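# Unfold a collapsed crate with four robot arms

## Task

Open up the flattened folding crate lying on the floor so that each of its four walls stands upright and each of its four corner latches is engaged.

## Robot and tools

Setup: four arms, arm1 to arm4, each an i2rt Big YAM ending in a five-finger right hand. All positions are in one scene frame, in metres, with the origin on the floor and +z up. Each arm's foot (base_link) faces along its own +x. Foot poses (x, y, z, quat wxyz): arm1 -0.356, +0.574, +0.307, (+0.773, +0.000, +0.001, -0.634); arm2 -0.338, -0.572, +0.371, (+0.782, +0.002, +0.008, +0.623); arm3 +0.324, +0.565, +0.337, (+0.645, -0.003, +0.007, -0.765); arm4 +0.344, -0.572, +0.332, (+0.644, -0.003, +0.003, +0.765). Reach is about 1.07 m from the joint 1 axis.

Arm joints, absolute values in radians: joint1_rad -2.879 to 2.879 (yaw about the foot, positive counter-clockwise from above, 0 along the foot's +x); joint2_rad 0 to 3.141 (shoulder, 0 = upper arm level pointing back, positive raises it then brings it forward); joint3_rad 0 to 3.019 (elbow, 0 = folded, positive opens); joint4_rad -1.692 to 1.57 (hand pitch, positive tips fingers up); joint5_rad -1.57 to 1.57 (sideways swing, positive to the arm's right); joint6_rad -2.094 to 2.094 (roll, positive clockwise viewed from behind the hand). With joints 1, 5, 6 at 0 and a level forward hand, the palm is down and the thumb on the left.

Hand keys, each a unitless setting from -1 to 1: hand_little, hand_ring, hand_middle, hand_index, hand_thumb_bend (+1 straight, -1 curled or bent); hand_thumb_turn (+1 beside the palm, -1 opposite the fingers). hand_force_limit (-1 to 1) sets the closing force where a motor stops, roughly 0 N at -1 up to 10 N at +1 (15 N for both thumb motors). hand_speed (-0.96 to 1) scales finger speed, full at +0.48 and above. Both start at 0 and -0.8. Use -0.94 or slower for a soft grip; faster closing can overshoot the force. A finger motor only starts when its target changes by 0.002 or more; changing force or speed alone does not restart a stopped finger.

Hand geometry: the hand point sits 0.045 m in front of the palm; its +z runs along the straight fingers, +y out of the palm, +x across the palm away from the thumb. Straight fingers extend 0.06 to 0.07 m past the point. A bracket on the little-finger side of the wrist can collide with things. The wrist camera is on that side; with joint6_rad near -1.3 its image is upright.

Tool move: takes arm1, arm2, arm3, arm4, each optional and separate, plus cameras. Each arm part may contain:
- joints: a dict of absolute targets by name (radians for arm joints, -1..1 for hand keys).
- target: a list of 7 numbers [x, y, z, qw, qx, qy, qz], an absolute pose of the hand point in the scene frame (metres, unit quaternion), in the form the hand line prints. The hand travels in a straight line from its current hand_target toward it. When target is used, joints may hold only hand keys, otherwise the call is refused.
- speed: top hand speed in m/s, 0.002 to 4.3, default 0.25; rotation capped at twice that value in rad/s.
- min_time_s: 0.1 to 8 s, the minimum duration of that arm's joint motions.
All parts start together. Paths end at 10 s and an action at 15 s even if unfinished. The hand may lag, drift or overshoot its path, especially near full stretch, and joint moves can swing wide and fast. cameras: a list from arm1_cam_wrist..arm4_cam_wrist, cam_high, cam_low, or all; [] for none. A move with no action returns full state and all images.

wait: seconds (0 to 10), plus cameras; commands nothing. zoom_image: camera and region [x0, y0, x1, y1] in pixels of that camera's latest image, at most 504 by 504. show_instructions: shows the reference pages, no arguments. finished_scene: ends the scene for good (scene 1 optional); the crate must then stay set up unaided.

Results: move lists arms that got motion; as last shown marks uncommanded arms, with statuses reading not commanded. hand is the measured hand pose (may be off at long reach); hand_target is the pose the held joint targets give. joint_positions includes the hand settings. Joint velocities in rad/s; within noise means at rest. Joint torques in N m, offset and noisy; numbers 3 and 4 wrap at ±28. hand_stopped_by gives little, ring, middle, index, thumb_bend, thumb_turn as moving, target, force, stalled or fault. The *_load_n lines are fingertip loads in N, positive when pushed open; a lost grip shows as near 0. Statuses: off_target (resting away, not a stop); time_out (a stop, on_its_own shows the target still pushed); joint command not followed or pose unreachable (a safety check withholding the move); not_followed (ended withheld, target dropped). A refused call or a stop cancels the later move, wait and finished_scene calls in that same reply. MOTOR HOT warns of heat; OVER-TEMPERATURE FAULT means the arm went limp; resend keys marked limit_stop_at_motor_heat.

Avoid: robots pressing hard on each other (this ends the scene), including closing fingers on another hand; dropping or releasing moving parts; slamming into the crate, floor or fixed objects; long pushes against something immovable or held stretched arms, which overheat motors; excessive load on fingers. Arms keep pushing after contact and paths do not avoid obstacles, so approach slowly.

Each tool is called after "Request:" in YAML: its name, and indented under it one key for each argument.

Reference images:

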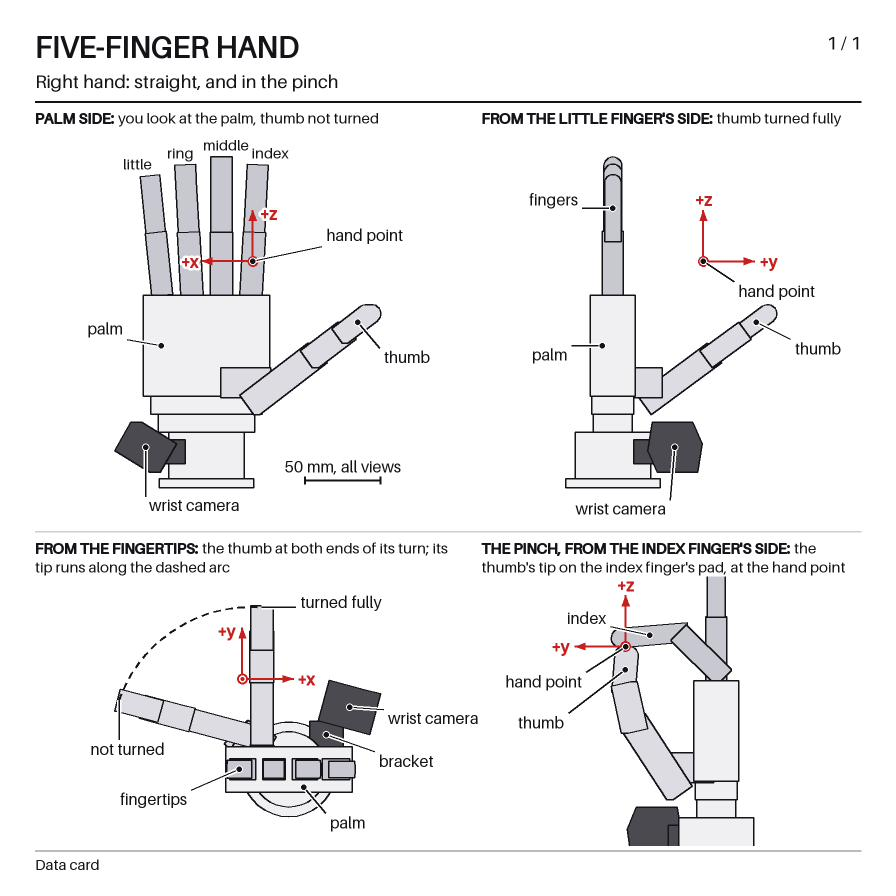

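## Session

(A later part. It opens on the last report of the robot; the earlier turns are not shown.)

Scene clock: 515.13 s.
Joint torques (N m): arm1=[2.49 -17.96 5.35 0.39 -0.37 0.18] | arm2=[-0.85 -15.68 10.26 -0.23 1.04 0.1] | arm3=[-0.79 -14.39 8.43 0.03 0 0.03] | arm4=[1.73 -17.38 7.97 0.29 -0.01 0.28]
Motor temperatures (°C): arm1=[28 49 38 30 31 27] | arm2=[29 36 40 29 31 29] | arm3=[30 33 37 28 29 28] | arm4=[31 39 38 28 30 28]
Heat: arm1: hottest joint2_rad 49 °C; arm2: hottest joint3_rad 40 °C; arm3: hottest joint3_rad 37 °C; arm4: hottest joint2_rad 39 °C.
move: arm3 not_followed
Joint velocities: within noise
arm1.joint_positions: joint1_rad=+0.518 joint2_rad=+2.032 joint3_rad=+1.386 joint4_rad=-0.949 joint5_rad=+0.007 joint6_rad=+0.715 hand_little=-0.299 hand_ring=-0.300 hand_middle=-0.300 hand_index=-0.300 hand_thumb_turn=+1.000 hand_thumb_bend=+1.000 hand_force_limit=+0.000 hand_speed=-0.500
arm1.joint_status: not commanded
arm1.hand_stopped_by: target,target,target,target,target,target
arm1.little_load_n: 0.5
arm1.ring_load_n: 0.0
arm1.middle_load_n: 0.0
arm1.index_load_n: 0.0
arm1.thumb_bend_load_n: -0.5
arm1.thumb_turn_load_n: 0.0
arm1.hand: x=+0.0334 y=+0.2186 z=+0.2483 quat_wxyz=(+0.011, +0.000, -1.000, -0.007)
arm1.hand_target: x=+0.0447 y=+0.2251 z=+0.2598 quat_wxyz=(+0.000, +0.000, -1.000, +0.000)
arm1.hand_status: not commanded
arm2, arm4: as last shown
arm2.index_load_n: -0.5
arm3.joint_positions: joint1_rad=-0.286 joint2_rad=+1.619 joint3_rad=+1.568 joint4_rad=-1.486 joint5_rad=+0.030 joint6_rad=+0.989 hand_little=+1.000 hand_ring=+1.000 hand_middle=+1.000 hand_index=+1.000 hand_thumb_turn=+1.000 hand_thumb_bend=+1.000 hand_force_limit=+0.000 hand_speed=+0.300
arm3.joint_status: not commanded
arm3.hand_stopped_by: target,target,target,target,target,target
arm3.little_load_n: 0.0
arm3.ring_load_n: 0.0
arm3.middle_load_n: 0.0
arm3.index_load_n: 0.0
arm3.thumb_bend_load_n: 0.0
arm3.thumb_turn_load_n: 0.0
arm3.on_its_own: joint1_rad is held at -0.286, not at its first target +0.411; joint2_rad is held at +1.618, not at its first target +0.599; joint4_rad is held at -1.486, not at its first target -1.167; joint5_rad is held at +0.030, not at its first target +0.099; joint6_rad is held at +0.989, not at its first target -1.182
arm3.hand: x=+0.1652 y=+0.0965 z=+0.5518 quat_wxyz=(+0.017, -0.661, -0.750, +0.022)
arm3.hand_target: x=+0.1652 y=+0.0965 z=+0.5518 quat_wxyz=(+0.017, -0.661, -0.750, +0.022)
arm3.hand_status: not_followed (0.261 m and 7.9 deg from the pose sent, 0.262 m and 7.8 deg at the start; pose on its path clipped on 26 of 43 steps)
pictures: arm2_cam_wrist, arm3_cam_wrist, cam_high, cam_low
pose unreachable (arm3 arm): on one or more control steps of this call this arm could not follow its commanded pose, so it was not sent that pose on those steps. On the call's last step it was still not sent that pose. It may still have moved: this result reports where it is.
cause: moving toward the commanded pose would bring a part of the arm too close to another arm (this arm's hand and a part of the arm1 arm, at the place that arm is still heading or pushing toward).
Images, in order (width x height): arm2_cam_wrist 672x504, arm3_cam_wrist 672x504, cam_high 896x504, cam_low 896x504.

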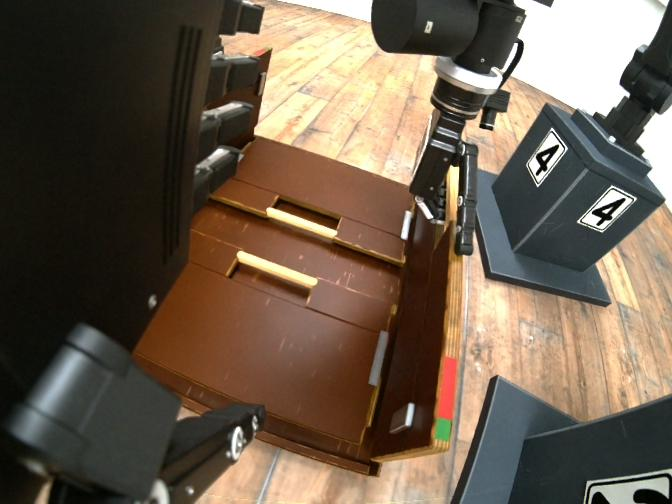

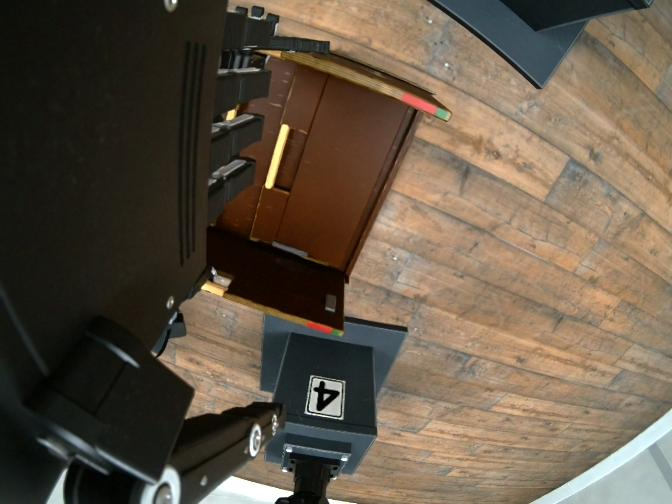

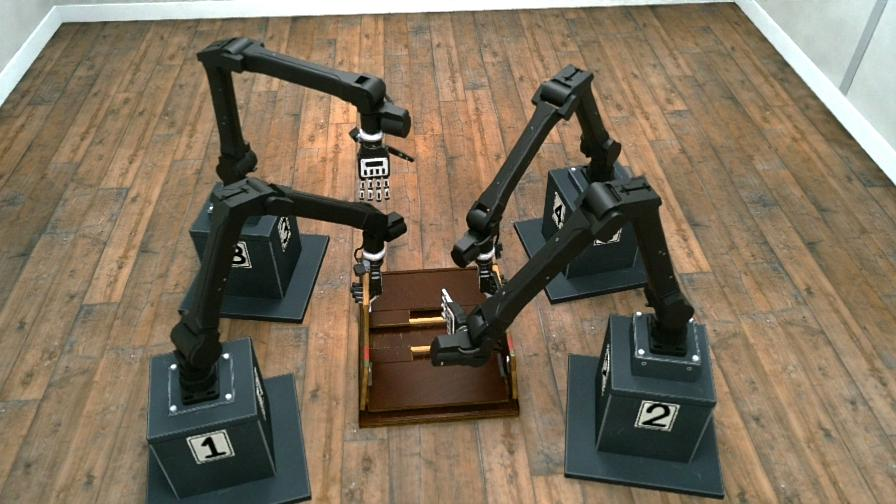

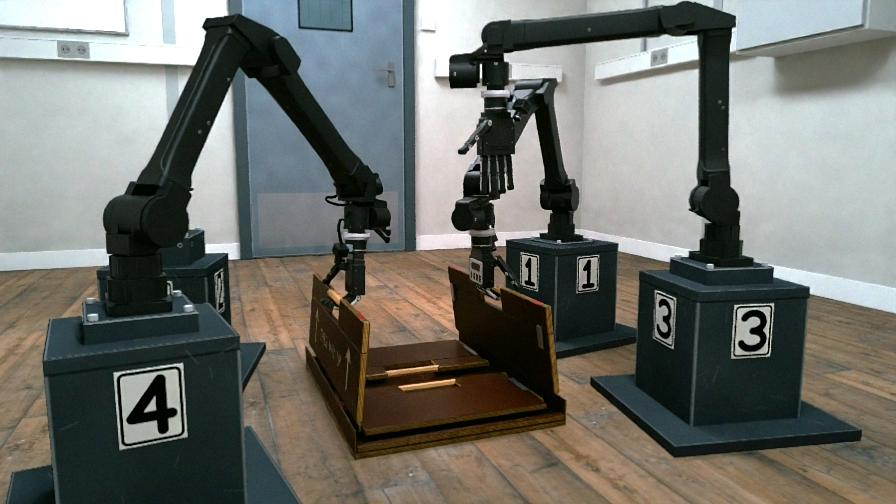

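Request:
move:
  arm3: {"target": [0.24, 0.05, 0.55, 0, 0.7071, 0.7071, 0], "speed": 0.25}

Request:
move:
  arm3: {"target": [0.20, -0.045, 0.50, 0, 0.7071, 0.7071, 0], "speed": 0.25}

Request:
move:
  arm3: {"target": [0.078, -0.045, 0.45, 0, 0.7071, 0.7071, 0], "speed": 0.2}
  cameras: ["cam_high", "cam_low", "arm3_cam_wrist"]

Scene clock: 522.40 s.
Joint torques (N m): arm1=[2.32 -18.02 5.39 0.36 -0.36 0.18] | arm2=[-0.73 -15.56 10.35 -0.23 1.07 0.09] | arm3=[-0.56 -13.39 11.95 -0.39 -0.05 0.11] | arm4=[1.79 -17.38 7.97 0.28 -0.01 0.28]
Motor temperatures (°C): arm1=[28 49 38 30 31 27] | arm2=[29 36 40 29 31 29] | arm3=[30 33 37 28 29 28] | arm4=[31 39 38 28 30 28]
Heat: arm1: hottest joint2_rad 49 °C; arm2: hottest joint3_rad 40 °C; arm3: hottest joint3_rad 37 °C; arm4: hottest joint2_rad 39 °C.
move: arm3 off_target
Joint velocities: within noise
arm1, arm2, arm4: as last shown
arm1.middle_load_n: 0.5
arm1.thumb_bend_load_n: 0.0
arm1.thumb_turn_load_n: -0.5
arm2.middle_load_n: -0.5
arm2.index_load_n: 0.0
arm3.joint_positions: joint1_rad=-0.128 joint2_rad=+1.644 joint3_rad=+1.568 joint4_rad=-1.507 joint5_rad=-0.014 joint6_rad=+1.262 hand_little=+1.000 hand_ring=+1.000 hand_middle=+1.000 hand_index=+1.000 hand_thumb_turn=+1.000 hand_thumb_bend=+1.000 hand_force_limit=+0.000 hand_speed=+0.300
arm3.joint_status: not commanded
arm3.hand_stopped_by: target,target,target,target,target,target
arm3.little_load_n: 0.0
arm3.ring_load_n: 0.0
arm3.middle_load_n: 0.0
arm3.index_load_n: 0.0
arm3.thumb_bend_load_n: 0.0
arm3.thumb_turn_load_n: 0.0
arm3.hand: x=+0.2441 y=+0.0604 z=+0.5417 quat_wxyz=(+0.003, -0.703, -0.711, -0.006)
arm3.hand_target: x=+0.2401 y=+0.0504 z=+0.5500 quat_wxyz=(+0.000, -0.707, -0.707, +0.000)
arm3.hand_status: off_target (0.014 m and 1.0 deg from the pose sent, 0.088 m and 7.9 deg at the start)
arm4.ring_load_n: 1.5
arm4.thumb_turn_load_n: -2.5
pictures: none

Scene clock: 523.80 s.
Joint torques (N m): arm1=[2.43 -18.14 5.39 0.36 -0.37 0.19] | arm2=[-0.73 -15.56 10.37 -0.09 1.08 0.13] | arm3=[-1.14 -18.67 11.71 -0.59 -0.05 -0.05] | arm4=[1.79 -17.38 7.97 0.28 -0.02 0.28]
Motor temperatures (°C): arm1=[28 49 38 30 31 27] | arm2=[29 36 40 29 31 29] | arm3=[30 33 37 28 29 28] | arm4=[31 39 38 28 30 28]
Heat: arm1: hottest joint2_rad 49 °C; arm2: hottest joint3_rad 40 °C; arm3: hottest joint3_rad 37 °C; arm4: hottest joint2_rad 39 °C.
move: arm3 off_target
Joint velocities: within noise
arm1, arm2, arm4: as last shown
arm1.middle_load_n: 0.0
arm1.thumb_turn_load_n: 0.0
arm2.middle_load_n: 0.0
arm3.joint_positions: joint1_rad=-0.134 joint2_rad=+1.945 joint3_rad=+1.852 joint4_rad=-1.493 joint5_rad=-0.014 joint6_rad=+1.262 hand_little=+1.000 hand_ring=+1.000 hand_middle=+1.000 hand_index=+1.000 hand_thumb_turn=+1.000 hand_thumb_bend=+1.000 hand_force_limit=+0.000 hand_speed=+0.300
arm3.joint_status: not commanded
arm3.hand_stopped_by: target,target,target,target,target,target
arm3.little_load_n: 0.0
arm3.ring_load_n: 0.0
arm3.middle_load_n: 0.0
arm3.index_load_n: 0.0
arm3.thumb_bend_load_n: -0.5
arm3.thumb_turn_load_n: 0.0
arm3.hand: x=+0.2094 y=-0.0389 z=+0.4898 quat_wxyz=(+0.004, -0.705, -0.709, -0.007)
arm3.hand_target: x=+0.2001 y=-0.0447 z=+0.5000 quat_wxyz=(+0.000, -0.707, -0.707, +0.000)
arm3.hand_status: off_target (0.015 m and 1.0 deg from the pose sent, 0.122 m and 1.0 deg at the start)
arm4.ring_load_n: 1.0
arm4.middle_load_n: 0.5
arm4.thumb_turn_load_n: -3.0
pictures: none

Scene clock: 525.13 s.
Joint torques (N m): arm1=[2.32 -18.14 5.39 0.35 -0.36 0.19] | arm2=[-0.97 -15.38 10.32 -0.03 1.03 0.12] | arm3=[-0.15 -21.3 8.09 -0.21 -0.11 0.09] | arm4=[1.85 -17.38 7.94 0.28 -0.01 0.28]
Motor temperatures (°C): arm1=[28 49 38 30 31 27] | arm2=[29 36 40 29 31 29] | arm3=[30 34 38 28 29 28] | arm4=[31 39 38 28 30 28]
Heat: arm1: hottest joint2_rad 49 °C; arm2: hottest joint3_rad 40 °C; arm3: hottest joint3_rad 38 °C; arm4: hottest joint2_rad 39 °C.
move: arm3 not_followed
Joint velocities: within noise
arm1.joint_positions: joint1_rad=+0.518 joint2_rad=+2.032 joint3_rad=+1.386 joint4_rad=-0.949 joint5_rad=+0.007 joint6_rad=+0.715 hand_little=-0.299 hand_ring=-0.300 hand_middle=-0.300 hand_index=-0.300 hand_thumb_turn=+1.000 hand_thumb_bend=+1.000 hand_force_limit=+0.000 hand_speed=-0.500
arm1.joint_status: not commanded
arm1.hand_stopped_by: target,target,target,target,target,target
arm1.little_load_n: 0.5
arm1.ring_load_n: 0.5
arm1.middle_load_n: 0.0
arm1.index_load_n: 0.0
arm1.thumb_bend_load_n: 0.0
arm1.thumb_turn_load_n: 0.0
arm1.hand: x=+0.0334 y=+0.2186 z=+0.2483 quat_wxyz=(+0.011, +0.000, -1.000, -0.007)
arm1.hand_target: x=+0.0447 y=+0.2251 z=+0.2598 quat_wxyz=(+0.000, +0.000, -1.000, +0.000)
arm1.hand_status: not commanded
arm2, arm4: as last shown
arm2.index_load_n: 0.5
arm3.joint_positions: joint1_rad=-0.217 joint2_rad=+1.986 joint3_rad=+1.877 joint4_rad=-1.480 joint5_rad=-0.012 joint6_rad=+1.191 hand_little=+1.000 hand_ring=+1.000 hand_middle=+1.000 hand_index=+1.000 hand_thumb_turn=+1.000 hand_thumb_bend=+1.000 hand_force_limit=+0.000 hand_speed=+0.300
arm3.joint_status: not commanded
arm3.hand_stopped_by: target,target,target,target,target,target
arm3.little_load_n: 0.0
arm3.ring_load_n: 0.0
arm3.middle_load_n: 0.0
arm3.index_load_n: 0.0
arm3.thumb_bend_load_n: 0.0
arm3.thumb_turn_load_n: 0.0
arm3.on_its_own: joint1_rad is held at -0.210, not at its first target -0.146; joint6_rad is held at +1.198, not at its first target +1.255
arm3.hand: x=+0.1571 y=-0.0336 z=+0.4754 quat_wxyz=(+0.005, -0.710, -0.705, -0.009)
arm3.hand_target: x=+0.1619 y=-0.0335 z=+0.4822 quat_wxyz=(+0.003, -0.710, -0.704, -0.006)
arm3.hand_status: not_followed (0.084 m and 1.2 deg from the pose sent, 0.137 m and 1.0 deg at the start)
arm4.middle_load_n: 0.0
pictures: arm3_cam_wrist, cam_high, cam_low
pose unreachable (arm3 arm): on one or more control steps of this call this arm could not follow its commanded pose, so it was not sent that pose on those steps. On the call's last step it was still not sent that pose. It may still have moved: this result reports where it is.
cause: moving toward the commanded pose would bring a part of the arm too close to another arm (this arm's hand and a part of the arm1 arm, 41 mm apart when this arm was first held).
Images, in order (width x height): arm3_cam_wrist 672x504, cam_high 896x504, cam_low 896x504.

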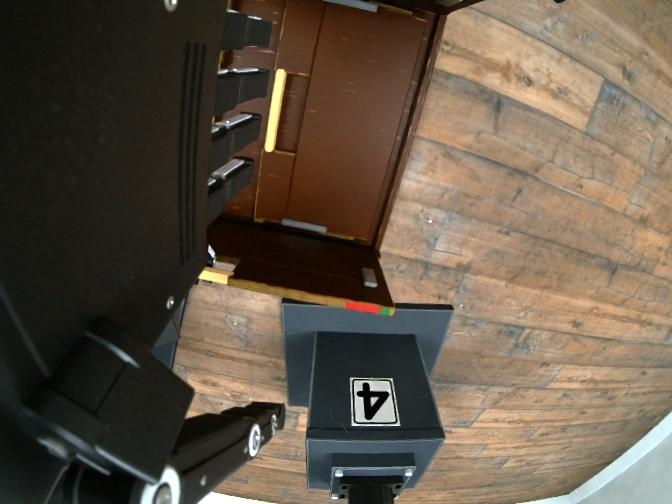

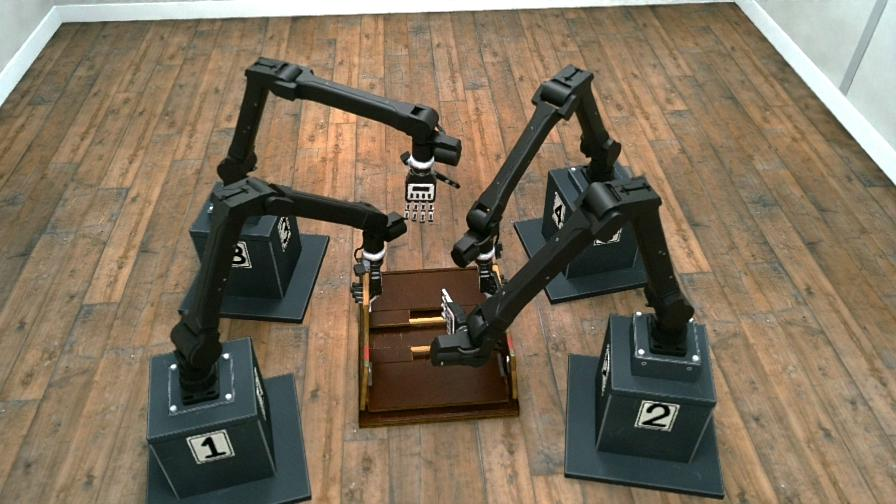

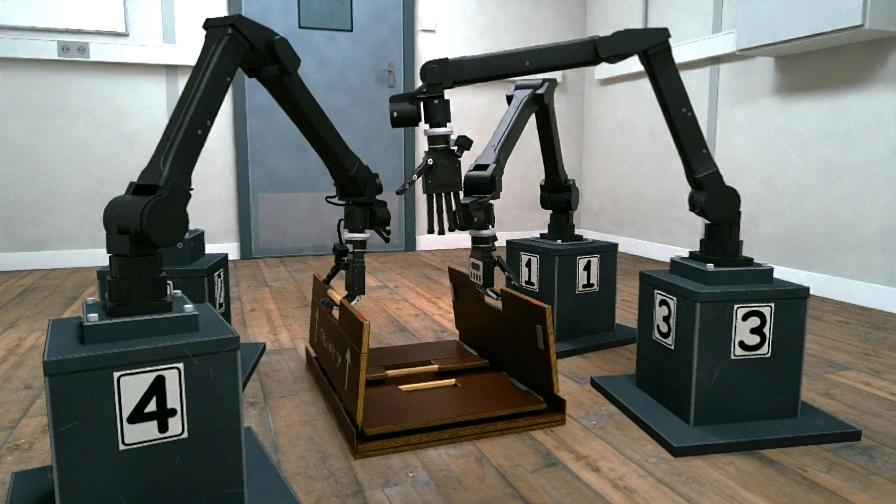

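Request:
move:
  arm3: {"target": [0.17, -0.05, 0.35, -0.2126, 0.6744, 0.6744, -0.2126], "speed": 0.2}
  cameras: ["cam_high", "cam_low"]

Request:
move:
  arm3: {"target": [0.085, -0.05, 0.2, -0.2126, 0.6744, 0.6744, -0.2126], "speed": 0.15}
  cameras: ["cam_high", "cam_low", "arm3_cam_wrist", "arm2_cam_wrist"]

Scene clock: 570.80 s.
Joint torques (N m): arm1=[2.37 -18.08 5.35 0.36 -0.37 0.19] | arm2=[-0.32 -15.5 10.44 -0.05 1.06 0.08] | arm3=[0.44 -17.44 7.5 0.58 0.61 0.11] | arm4=[1.79 -17.38 7.95 0.23 -0.01 0.28]
Motor temperatures (°C): arm1=[27 50 38 30 31 27] | arm2=[29 36 40 29 31 29] | arm3=[30 38 37 28 29 28] | arm4=[31 40 37 28 30 28]
Heat: arm1: hottest joint2_rad 50 °C; arm2: hottest joint3_rad 40 °C; arm3: hottest joint2_rad 38 °C; arm4: hottest joint2_rad 40 °C.
move: arm3 off_target
Joint velocities: within noise
arm1, arm2, arm4: as last shown
arm1.ring_load_n: 0.0
arm1.thumb_bend_load_n: -0.5
arm2.index_load_n: 0.0
arm3.joint_positions: joint1_rad=+0.001 joint2_rad=+1.970 joint3_rad=+1.544 joint4_rad=-1.021 joint5_rad=+0.585 joint6_rad=+1.369 hand_little=+1.000 hand_ring=+1.000 hand_middle=+1.000 hand_index=+1.000 hand_thumb_turn=+1.000 hand_thumb_bend=+1.000 hand_force_limit=+0.000 hand_speed=+0.300
arm3.joint_status: not commanded
arm3.hand_stopped_by: target,target,target,target,target,target
arm3.little_load_n: 0.0
arm3.ring_load_n: 0.0
arm3.middle_load_n: 0.0
arm3.index_load_n: 0.0
arm3.thumb_bend_load_n: 0.0
arm3.thumb_turn_load_n: 0.0
arm3.hand: x=+0.1657 y=-0.0478 z=+0.3626 quat_wxyz=(+0.211, -0.675, -0.674, +0.214)
arm3.hand_target: x=+0.1701 y=-0.0497 z=+0.3502 quat_wxyz=(+0.213, -0.674, -0.674, +0.213)
arm3.hand_status: off_target (0.014 m and 0.3 deg from the pose sent, 0.127 m and 35.3 deg at the start)
arm4.index_load_n: 0.5
arm4.thumb_turn_load_n: -2.5
Images, in order (width x height): cam_high 896x504, cam_low 896x504.

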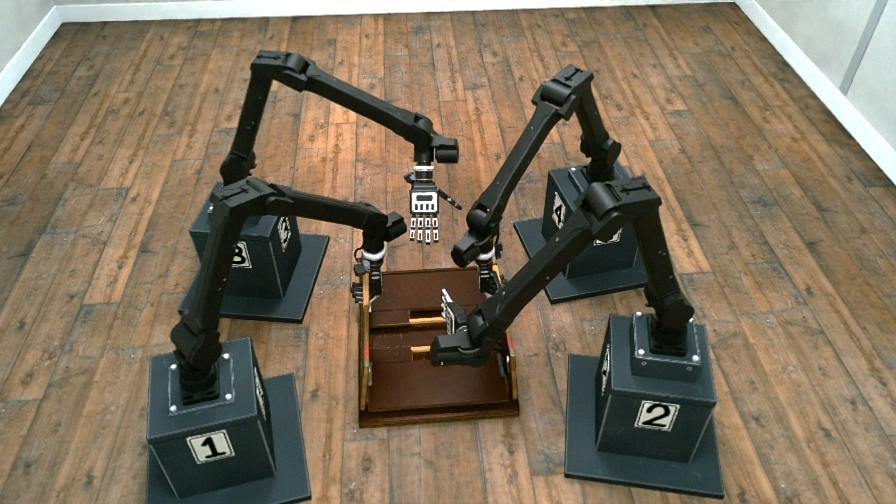

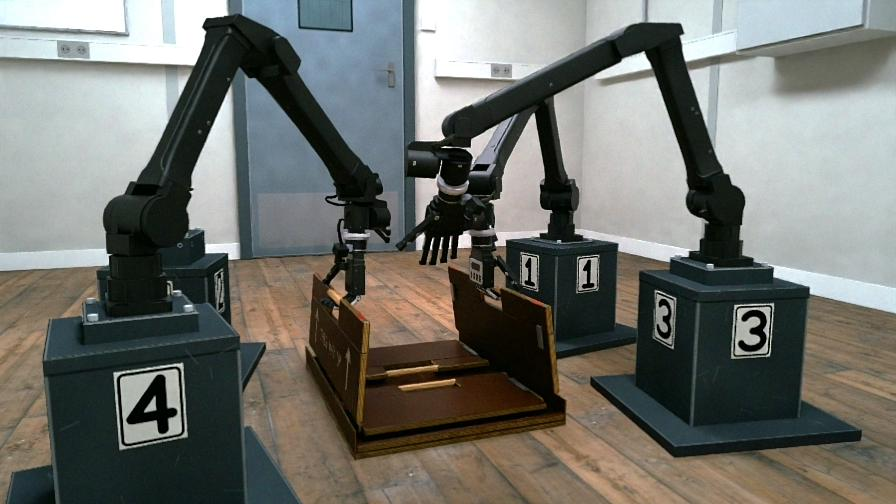

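Scene clock: 572.77 s.
Joint torques (N m): arm1=[2.43 -18.14 5.35 0.36 -0.37 0.18] | arm2=[-0.67 -15.38 10.32 -0.09 1.04 0.09] | arm3=[-1.14 -19.84 8.05 0.59 0.37 -0.06] | arm4=[1.79 -17.38 7.95 0.28 -0.01 0.28]
Motor temperatures (°C): arm1=[27 50 38 30 31 27] | arm2=[29 36 40 29 31 29] | arm3=[30 38 37 28 29 28] | arm4=[31 40 37 28 30 28]
Heat: arm1: hottest joint2_rad 50 °C; arm2: hottest joint3_rad 40 °C; arm3: hottest joint2_rad 38 °C; arm4: hottest joint2_rad 40 °C.
move: arm3 off_target
Joint velocities: within noise
arm1, arm2, arm4: as last shown
arm1.index_load_n: 0.5
arm1.thumb_bend_load_n: 0.0
arm2.ring_load_n: -0.5
arm3.joint_positions: joint1_rad=-0.115 joint2_rad=+2.228 joint3_rad=+1.496 joint4_rad=-0.656 joint5_rad=+0.570 joint6_rad=+1.228 hand_little=+1.000 hand_ring=+1.000 hand_middle=+1.000 hand_index=+1.000 hand_thumb_turn=+1.000 hand_thumb_bend=+1.000 hand_force_limit=+0.000 hand_speed=+0.300
arm3.joint_status: not commanded
arm3.hand_stopped_by: target,target,target,target,target,target
arm3.little_load_n: 0.0
arm3.ring_load_n: -0.5
arm3.middle_load_n: 0.0
arm3.index_load_n: 0.0
arm3.thumb_bend_load_n: -0.5
arm3.thumb_turn_load_n: 0.0
arm3.hand: x=+0.0929 y=-0.0428 z=+0.2015 quat_wxyz=(+0.216, -0.673, -0.677, +0.207)
arm3.hand_target: x=+0.0850 y=-0.0498 z=+0.2002 quat_wxyz=(+0.213, -0.674, -0.674, +0.213)
arm3.hand_status: off_target (0.011 m and 0.8 deg from the pose sent, 0.182 m and 0.3 deg at the start)
arm4.index_load_n: 0.0
arm4.thumb_bend_load_n: 0.5
arm4.thumb_turn_load_n: -3.0
pictures: arm2_cam_wrist, arm3_cam_wrist, cam_high, cam_low
Images, in order (width x height): arm2_cam_wrist 672x504, arm3_cam_wrist 672x504, cam_high 896x504, cam_low 896x504.

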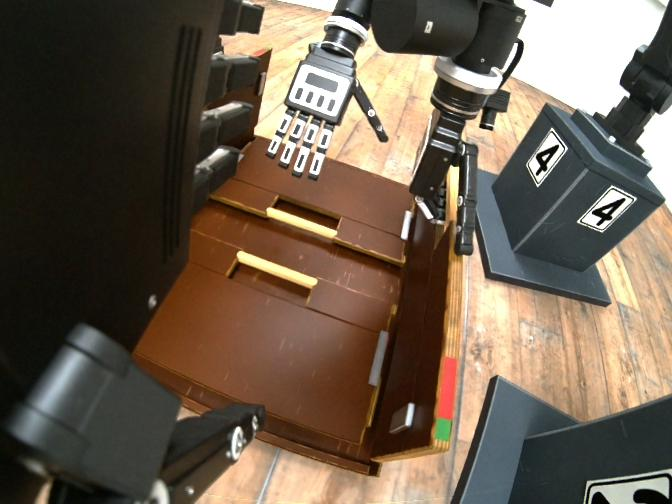

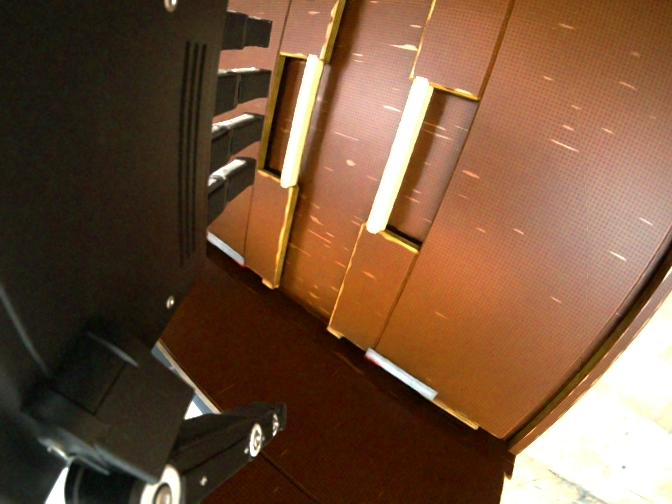

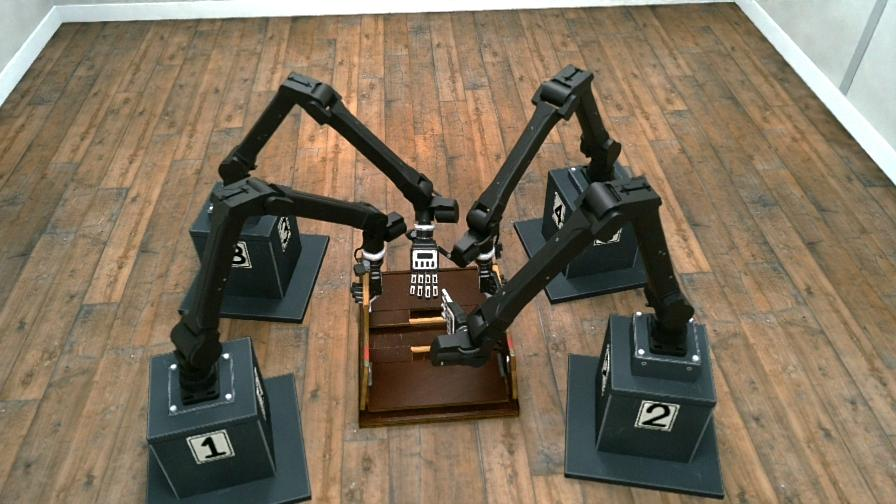

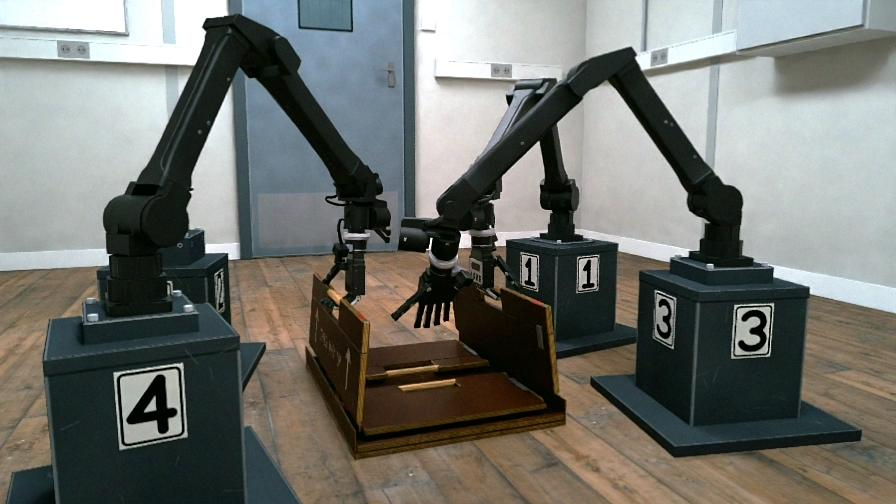

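Request:
move:
  arm3: {"target": [0.065, -0.055, 0.12, -0.2126, 0.6744, 0.6744, -0.2126], "speed": 0.1, "joints": {"hand_little": 0.6, "hand_ring": 0.6, "hand_middle": 0.6, "hand_index": 0.6, "hand_speed": -0.5, "hand_force_limit": 0.0}}
  cameras: ["cam_low", "arm3_cam_wrist", "arm2_cam_wrist"]

Scene clock: 586.77 s.
Joint torques (N m): arm1=[2.43 -18.14 5.37 0.35 -0.37 0.19] | arm2=[-1.03 -15.33 10.22 -0.05 1.07 0.11] | arm3=[-1.44 -19.96 8.14 0.8 0.33 -0.06] | arm4=[1.73 -17.44 7.92 0.25 -0.01 0.28]
Motor temperatures (°C): arm1=[27 50 38 30 31 27] | arm2=[29 36 40 29 31 29] | arm3=[30 40 37 28 29 28] | arm4=[30 40 37 28 30 28]
Heat: arm1: hottest joint2_rad 50 °C; arm2: hottest joint3_rad 40 °C; arm3: hottest joint2_rad 40 °C; arm4: hottest joint2_rad 40 °C.
move: arm3 off_target
Joint velocities: within noise
arm1: as last shown
arm1.index_load_n: 0.0
arm2.joint_positions: joint1_rad=+0.396 joint2_rad=+1.948 joint3_rad=+1.099 joint4_rad=-0.487 joint5_rad=+1.254 joint6_rad=-0.029 hand_little=+1.000 hand_ring=+1.000 hand_middle=+1.000 hand_index=+1.000 hand_thumb_turn=+1.000 hand_thumb_bend=+1.000 hand_force_limit=+0.000 hand_speed=-0.800
arm2.joint_status: not commanded
arm2.hand_stopped_by: target,target,target,target,target,target
arm2.little_load_n: 0.0
arm2.ring_load_n: 0.5
arm2.middle_load_n: 0.0
arm2.index_load_n: 0.0
arm2.thumb_bend_load_n: 0.0
arm2.thumb_turn_load_n: 0.0
arm2.hand: x=-0.2422 y=-0.0934 z=+0.3656 quat_wxyz=(-0.133, +0.812, +0.013, +0.568)
arm2.hand_target: x=-0.2401 y=-0.0785 z=+0.3702 quat_wxyz=(-0.141, +0.812, -0.002, +0.566)
arm2.hand_status: not commanded
arm3.joint_positions: joint1_rad=-0.139 joint2_rad=+2.388 joint3_rad=+1.547 joint4_rad=-0.534 joint5_rad=+0.564 joint6_rad=+1.197 hand_little=+0.600 hand_ring=+0.600 hand_middle=+0.600 hand_index=+0.600 hand_thumb_turn=+1.000 hand_thumb_bend=+1.000 hand_force_limit=+0.000 hand_speed=-0.500
arm3.joint_status: all done
arm3.hand_stopped_by: target,target,target,target,target,target
arm3.little_load_n: 0.0
arm3.ring_load_n: 0.0
arm3.middle_load_n: 0.0
arm3.index_load_n: 0.0
arm3.thumb_bend_load_n: 0.0
arm3.thumb_turn_load_n: 0.0
arm3.hand: x=+0.0760 y=-0.0465 z=+0.1237 quat_wxyz=(+0.216, -0.671, -0.678, +0.206)
arm3.hand_target: x=+0.0652 y=-0.0546 z=+0.1203 quat_wxyz=(+0.213, -0.674, -0.674, +0.213)
arm3.hand_status: off_target (0.014 m and 1.0 deg from the pose sent, 0.087 m and 0.8 deg at the start)
arm4.joint_positions: joint1_rad=+0.565 joint2_rad=+2.103 joint3_rad=+1.406 joint4_rad=-0.915 joint5_rad=+0.002 joint6_rad=+0.701 hand_little=-0.299 hand_ring=-0.300 hand_middle=-0.300 hand_index=-0.300 hand_thumb_turn=+1.000 hand_thumb_bend=+1.000 hand_force_limit=+0.200 hand_speed=-0.500
arm4.joint_status: not commanded
arm4.hand_stopped_by: target,target,target,target,target,target
arm4.little_load_n: 4.0
arm4.ring_load_n: 1.0
arm4.middle_load_n: 0.0
arm4.index_load_n: 0.0
arm4.thumb_bend_load_n: 0.0
arm4.thumb_turn_load_n: -3.0
arm4.hand: x=-0.0558 y=-0.2223 z=+0.2388 quat_wxyz=(+0.019, +1.000, +0.017, +0.015)
arm4.hand_target: x=-0.0698 y=-0.2153 z=+0.2600 quat_wxyz=(+0.001, +1.000, +0.000, -0.001)
arm4.hand_status: not commanded
pictures: arm2_cam_wrist, arm3_cam_wrist, cam_low
Images, in order (width x height): arm2_cam_wrist 672x504, arm3_cam_wrist 672x504, cam_low 896x504.

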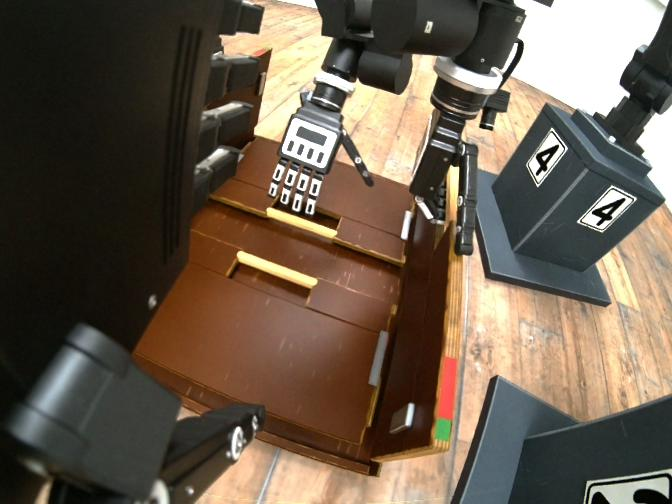

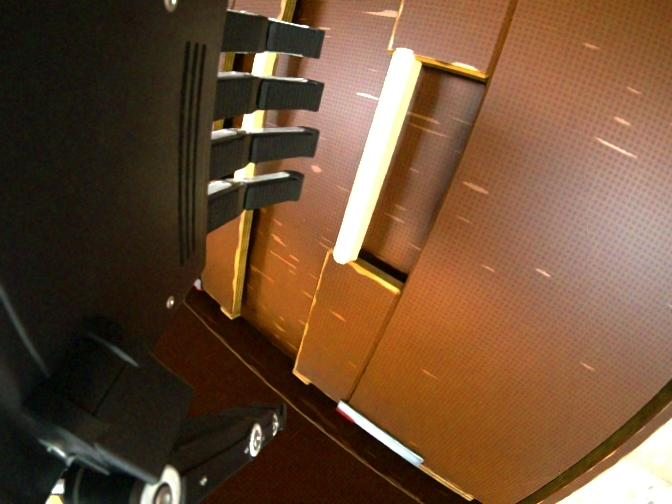

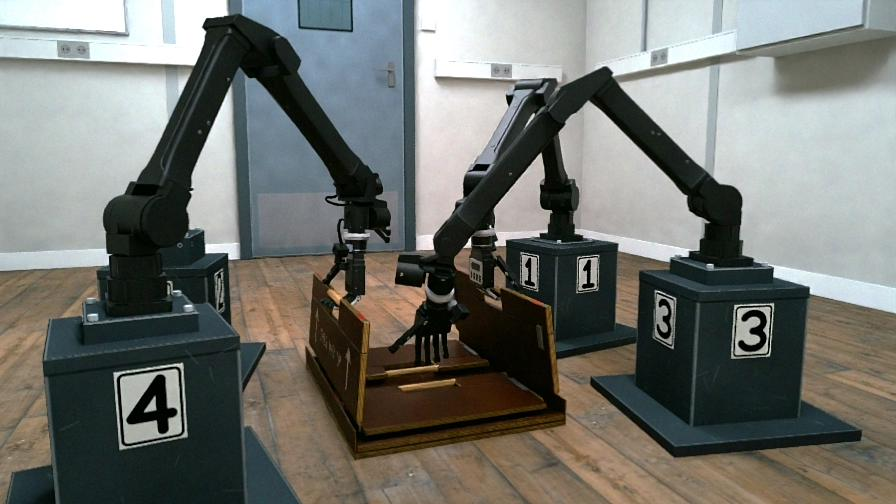

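Request:
move:
  arm3: {"target": [0.063, -0.072, 0.082, -0.2126, 0.6744, 0.6744, -0.2126], "speed": 0.08}
  cameras: ["cam_low", "arm3_cam_wrist", "arm2_cam_wrist"]

Request:
zoom_image:
  camera: "arm2_cam_wrist"
  region: [200, 100, 420, 300]

Request:
zoom_image:
  camera: "arm3_cam_wrist"
  region: [190, 0, 450, 300]

Scene clock: 606.37 s.
Joint torques (N m): arm1=[2.43 -18.14 5.38 0.36 -0.37 0.19] | arm2=[0.03 -15.91 10.29 -0.05 1.03 0.07] | arm3=[-1.2 -20.95 7.91 0.57 0.4 0.02] | arm4=[1.67 -17.32 7.95 0.27 -0.01 0.28]
Motor temperatures (°C): arm1=[27 50 38 30 31 27] | arm2=[29 36 40 29 31 29] | arm3=[30 41 38 28 29 28] | arm4=[30 40 37 28 30 28]
Heat: arm1: hottest joint2_rad 50 °C; arm2: hottest joint3_rad 40 °C; arm3: hottest joint2_rad 41 °C; arm4: hottest joint2_rad 40 °C.
move: arm3 off_target
Joint velocities: within noise
arm1, arm2, arm4: as last shown
arm2.ring_load_n: 0.0
arm3.joint_positions: joint1_rad=-0.139 joint2_rad=+2.497 joint3_rad=+1.645 joint4_rad=-0.524 joint5_rad=+0.564 joint6_rad=+1.197 hand_little=+0.600 hand_ring=+0.600 hand_middle=+0.600 hand_index=+0.600 hand_thumb_turn=+1.000 hand_thumb_bend=+1.000 hand_force_limit=+0.000 hand_speed=-0.500
arm3.joint_status: not commanded
arm3.hand_stopped_by: target,target,target,target,target,target
arm3.little_load_n: 0.0
arm3.ring_load_n: 0.0
arm3.middle_load_n: 0.0
arm3.index_load_n: 0.0
arm3.thumb_bend_load_n: 0.0
arm3.thumb_turn_load_n: 0.0
arm3.hand: x=+0.0702 y=-0.0631 z=+0.0849 quat_wxyz=(+0.217, -0.671, -0.678, +0.206)
arm3.hand_target: x=+0.0632 y=-0.0717 z=+0.0823 quat_wxyz=(+0.213, -0.674, -0.674, +0.213)
arm3.hand_status: off_target (0.012 m and 1.1 deg from the pose sent, 0.051 m and 1.0 deg at the start)
pictures: arm2_cam_wrist, arm3_cam_wrist, cam_low
Images, in order (width x height): arm2_cam_wrist 672x504, arm3_cam_wrist 672x504, cam_low 896x504.

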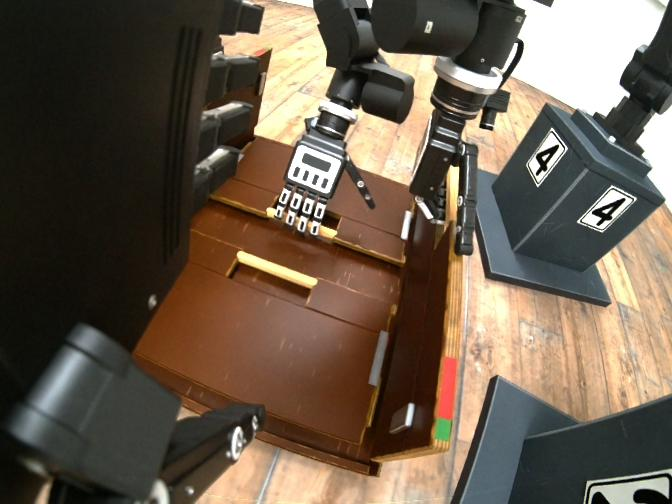

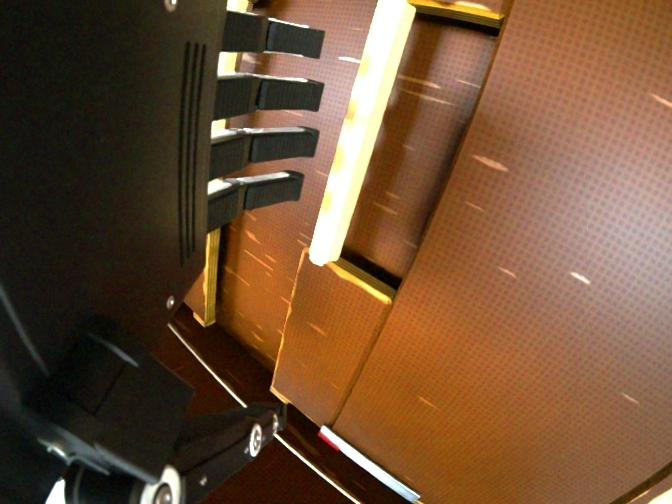

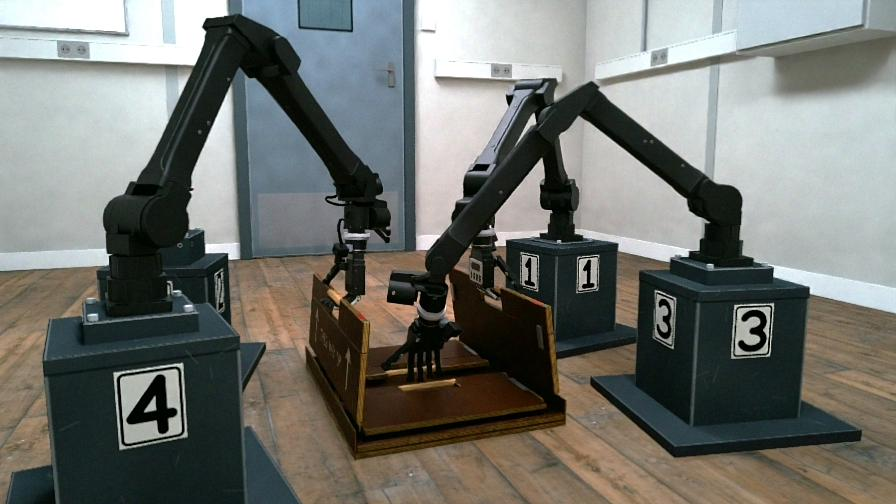

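Scaled by 2.291 from the camera's image (finer frame: 960x720).

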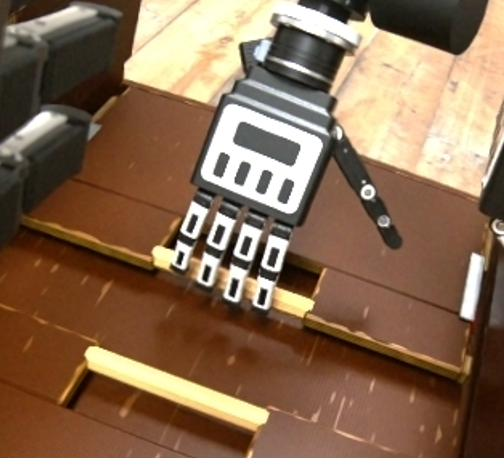

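Scaled by 1.680 from the camera's image (finer frame: 960x720).

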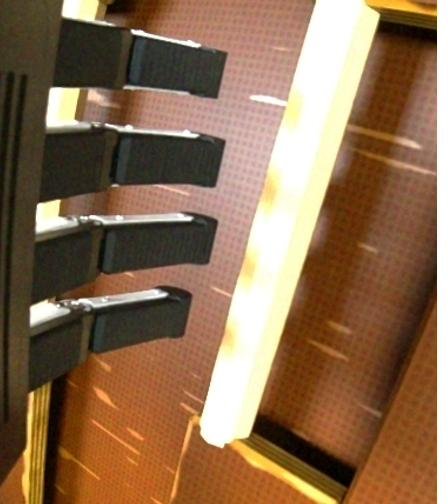

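Request:
move:
  arm3: {"target": [0.064, -0.074, 0.058, -0.2126, 0.6744, 0.6744, -0.2126], "speed": 0.06, "joints": {"hand_little": 0.5, "hand_ring": 0.5, "hand_middle": 0.5, "hand_index": 0.5}}

Request:
move:
  arm3: {"target": [0.064, -0.074, 0.043, -0.2126, 0.6744, 0.6744, -0.2126], "speed": 0.06, "joints": {"hand_little": 0.35, "hand_ring": 0.35, "hand_middle": 0.35, "hand_index": 0.35}}
  cameras: ["cam_low", "arm3_cam_wrist", "arm2_cam_wrist"]

Request:
zoom_image:
  camera: "arm2_cam_wrist"
  region: [200, 100, 420, 300]

Request:
zoom_image:
  camera: "arm3_cam_wrist"
  region: [190, 0, 450, 300]

Scene clock: 617.77 s.
Joint torques (N m): arm1=[2.37 -18.14 5.35 0.35 -0.37 0.19] | arm2=[0.03 -15.27 10.22 -0.12 1.07 0.08] | arm3=[-0.73 -20.95 7.92 0.81 0.42 0.05] | arm4=[1.79 -17.38 7.95 0.28 -0.02 0.28]
Motor temperatures (°C): arm1=[27 50 38 30 31 27] | arm2=[29 36 40 29 31 29] | arm3=[30 41 38 28 29 28] | arm4=[30 40 37 28 30 28]
Heat: arm1: hottest joint2_rad 50 °C; arm2: hottest joint3_rad 40 °C; arm3: hottest joint2_rad 41 °C; arm4: hottest joint2_rad 40 °C.
move: arm3 off_target
Joint velocities: within noise
arm1, arm2, arm4: as last shown
arm1.ring_load_n: 0.5
arm3.joint_positions: joint1_rad=-0.139 joint2_rad=+2.546 joint3_rad=+1.675 joint4_rad=-0.507 joint5_rad=+0.565 joint6_rad=+1.197 hand_little=+0.500 hand_ring=+0.500 hand_middle=+0.500 hand_index=+0.500 hand_thumb_turn=+1.000 hand_thumb_bend=+1.000 hand_force_limit=+0.000 hand_speed=-0.500
arm3.joint_status: all done
arm3.hand_stopped_by: target,target,target,target,target,target
arm3.little_load_n: 0.0
arm3.ring_load_n: 0.0
arm3.middle_load_n: 0.0
arm3.index_load_n: 0.0
arm3.thumb_bend_load_n: 0.0
arm3.thumb_turn_load_n: 0.0
arm3.hand: x=+0.0693 y=-0.0645 z=+0.0624 quat_wxyz=(+0.217, -0.671, -0.679, +0.205)
arm3.hand_target: x=+0.0642 y=-0.0737 z=+0.0583 quat_wxyz=(+0.213, -0.674, -0.674, +0.213)
arm3.hand_status: off_target (0.012 m and 1.2 deg from the pose sent, 0.030 m and 1.1 deg at the start)
pictures: none

Scene clock: 618.73 s.
Joint torques (N m): arm1=[2.43 -18.14 5.37 0.38 -0.36 0.19] | arm2=[-0.91 -16.09 10.24 -0.1 1.06 0.08] | arm3=[-0.26 -19.6 8.23 0.95 0.18 0.08] | arm4=[1.73 -17.38 7.94 0.25 -0.01 0.28]
Motor temperatures (°C): arm1=[27 50 38 30 31 27] | arm2=[29 36 40 29 31 29] | arm3=[30 41 38 28 29 28] | arm4=[30 40 37 28 30 28]
Heat: arm1: hottest joint2_rad 50 °C; arm2: hottest joint3_rad 40 °C; arm3: hottest joint2_rad 41 °C; arm4: hottest joint2_rad 40 °C.
move: arm3 off_target
Joint velocities: within noise
arm1, arm2, arm4: as last shown
arm1.ring_load_n: 0.0
arm3.joint_positions: joint1_rad=-0.146 joint2_rad=+2.558 joint3_rad=+1.684 joint4_rad=-0.498 joint5_rad=+0.570 joint6_rad=+1.197 hand_little=+0.350 hand_ring=+0.371 hand_middle=+0.350 hand_index=+0.350 hand_thumb_turn=+1.000 hand_thumb_bend=+1.000 hand_force_limit=+0.000 hand_speed=-0.500
arm3.joint_status: hand_ring off_target (ended at +0.371, target +0.350); the others done
arm3.hand_stopped_by: target,force,target,target,target,target
arm3.little_load_n: 0.0
arm3.ring_load_n: 0.0
arm3.middle_load_n: -1.5
arm3.index_load_n: 0.0
arm3.thumb_bend_load_n: 0.0
arm3.thumb_turn_load_n: 0.0
arm3.hand: x=+0.0626 y=-0.0650 z=+0.0587 quat_wxyz=(+0.219, -0.674, -0.675, +0.208)
arm3.hand_target: x=+0.0642 y=-0.0732 z=+0.0436 quat_wxyz=(+0.213, -0.674, -0.674, +0.213)
arm3.hand_status: off_target (0.018 m and 0.9 deg from the pose sent, 0.022 m and 1.2 deg at the start)
pictures: arm2_cam_wrist, arm3_cam_wrist, cam_low
Images, in order (width x height): arm2_cam_wrist 672x504, arm3_cam_wrist 672x504, cam_low 896x504.

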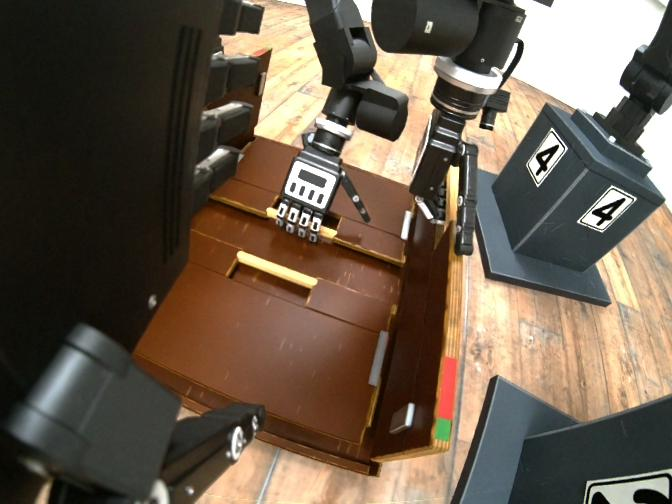

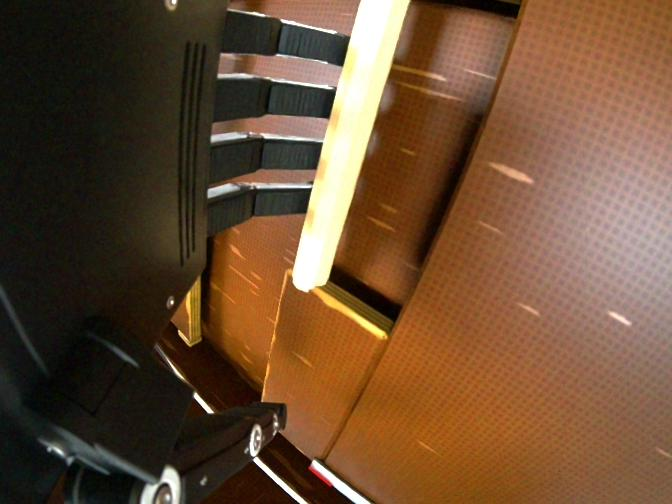

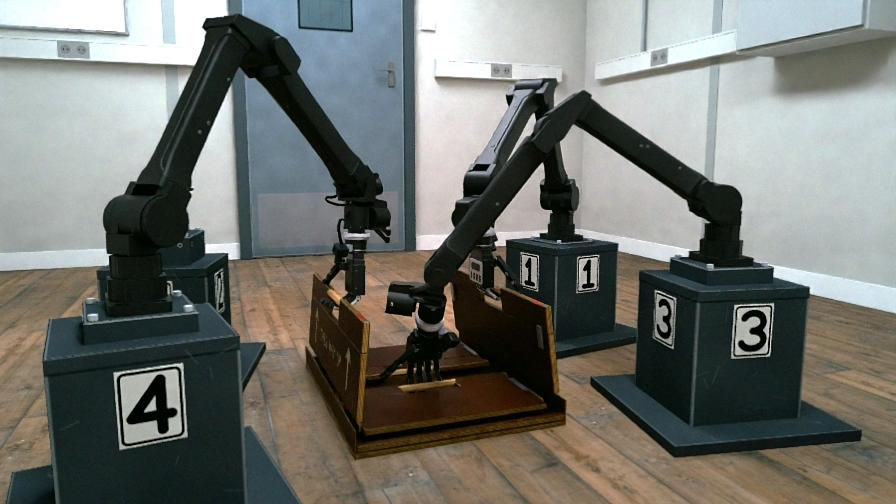

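Scaled by 2.291 from the camera's image (finer frame: 960x720).

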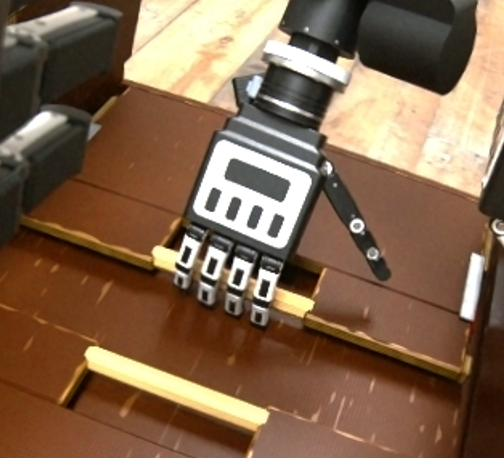

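Scaled by 1.680 from the camera's image (finer frame: 960x720).

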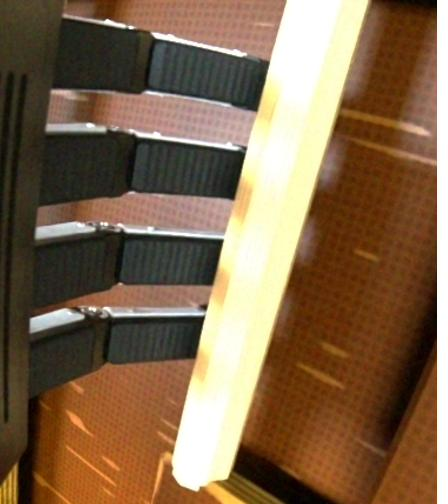

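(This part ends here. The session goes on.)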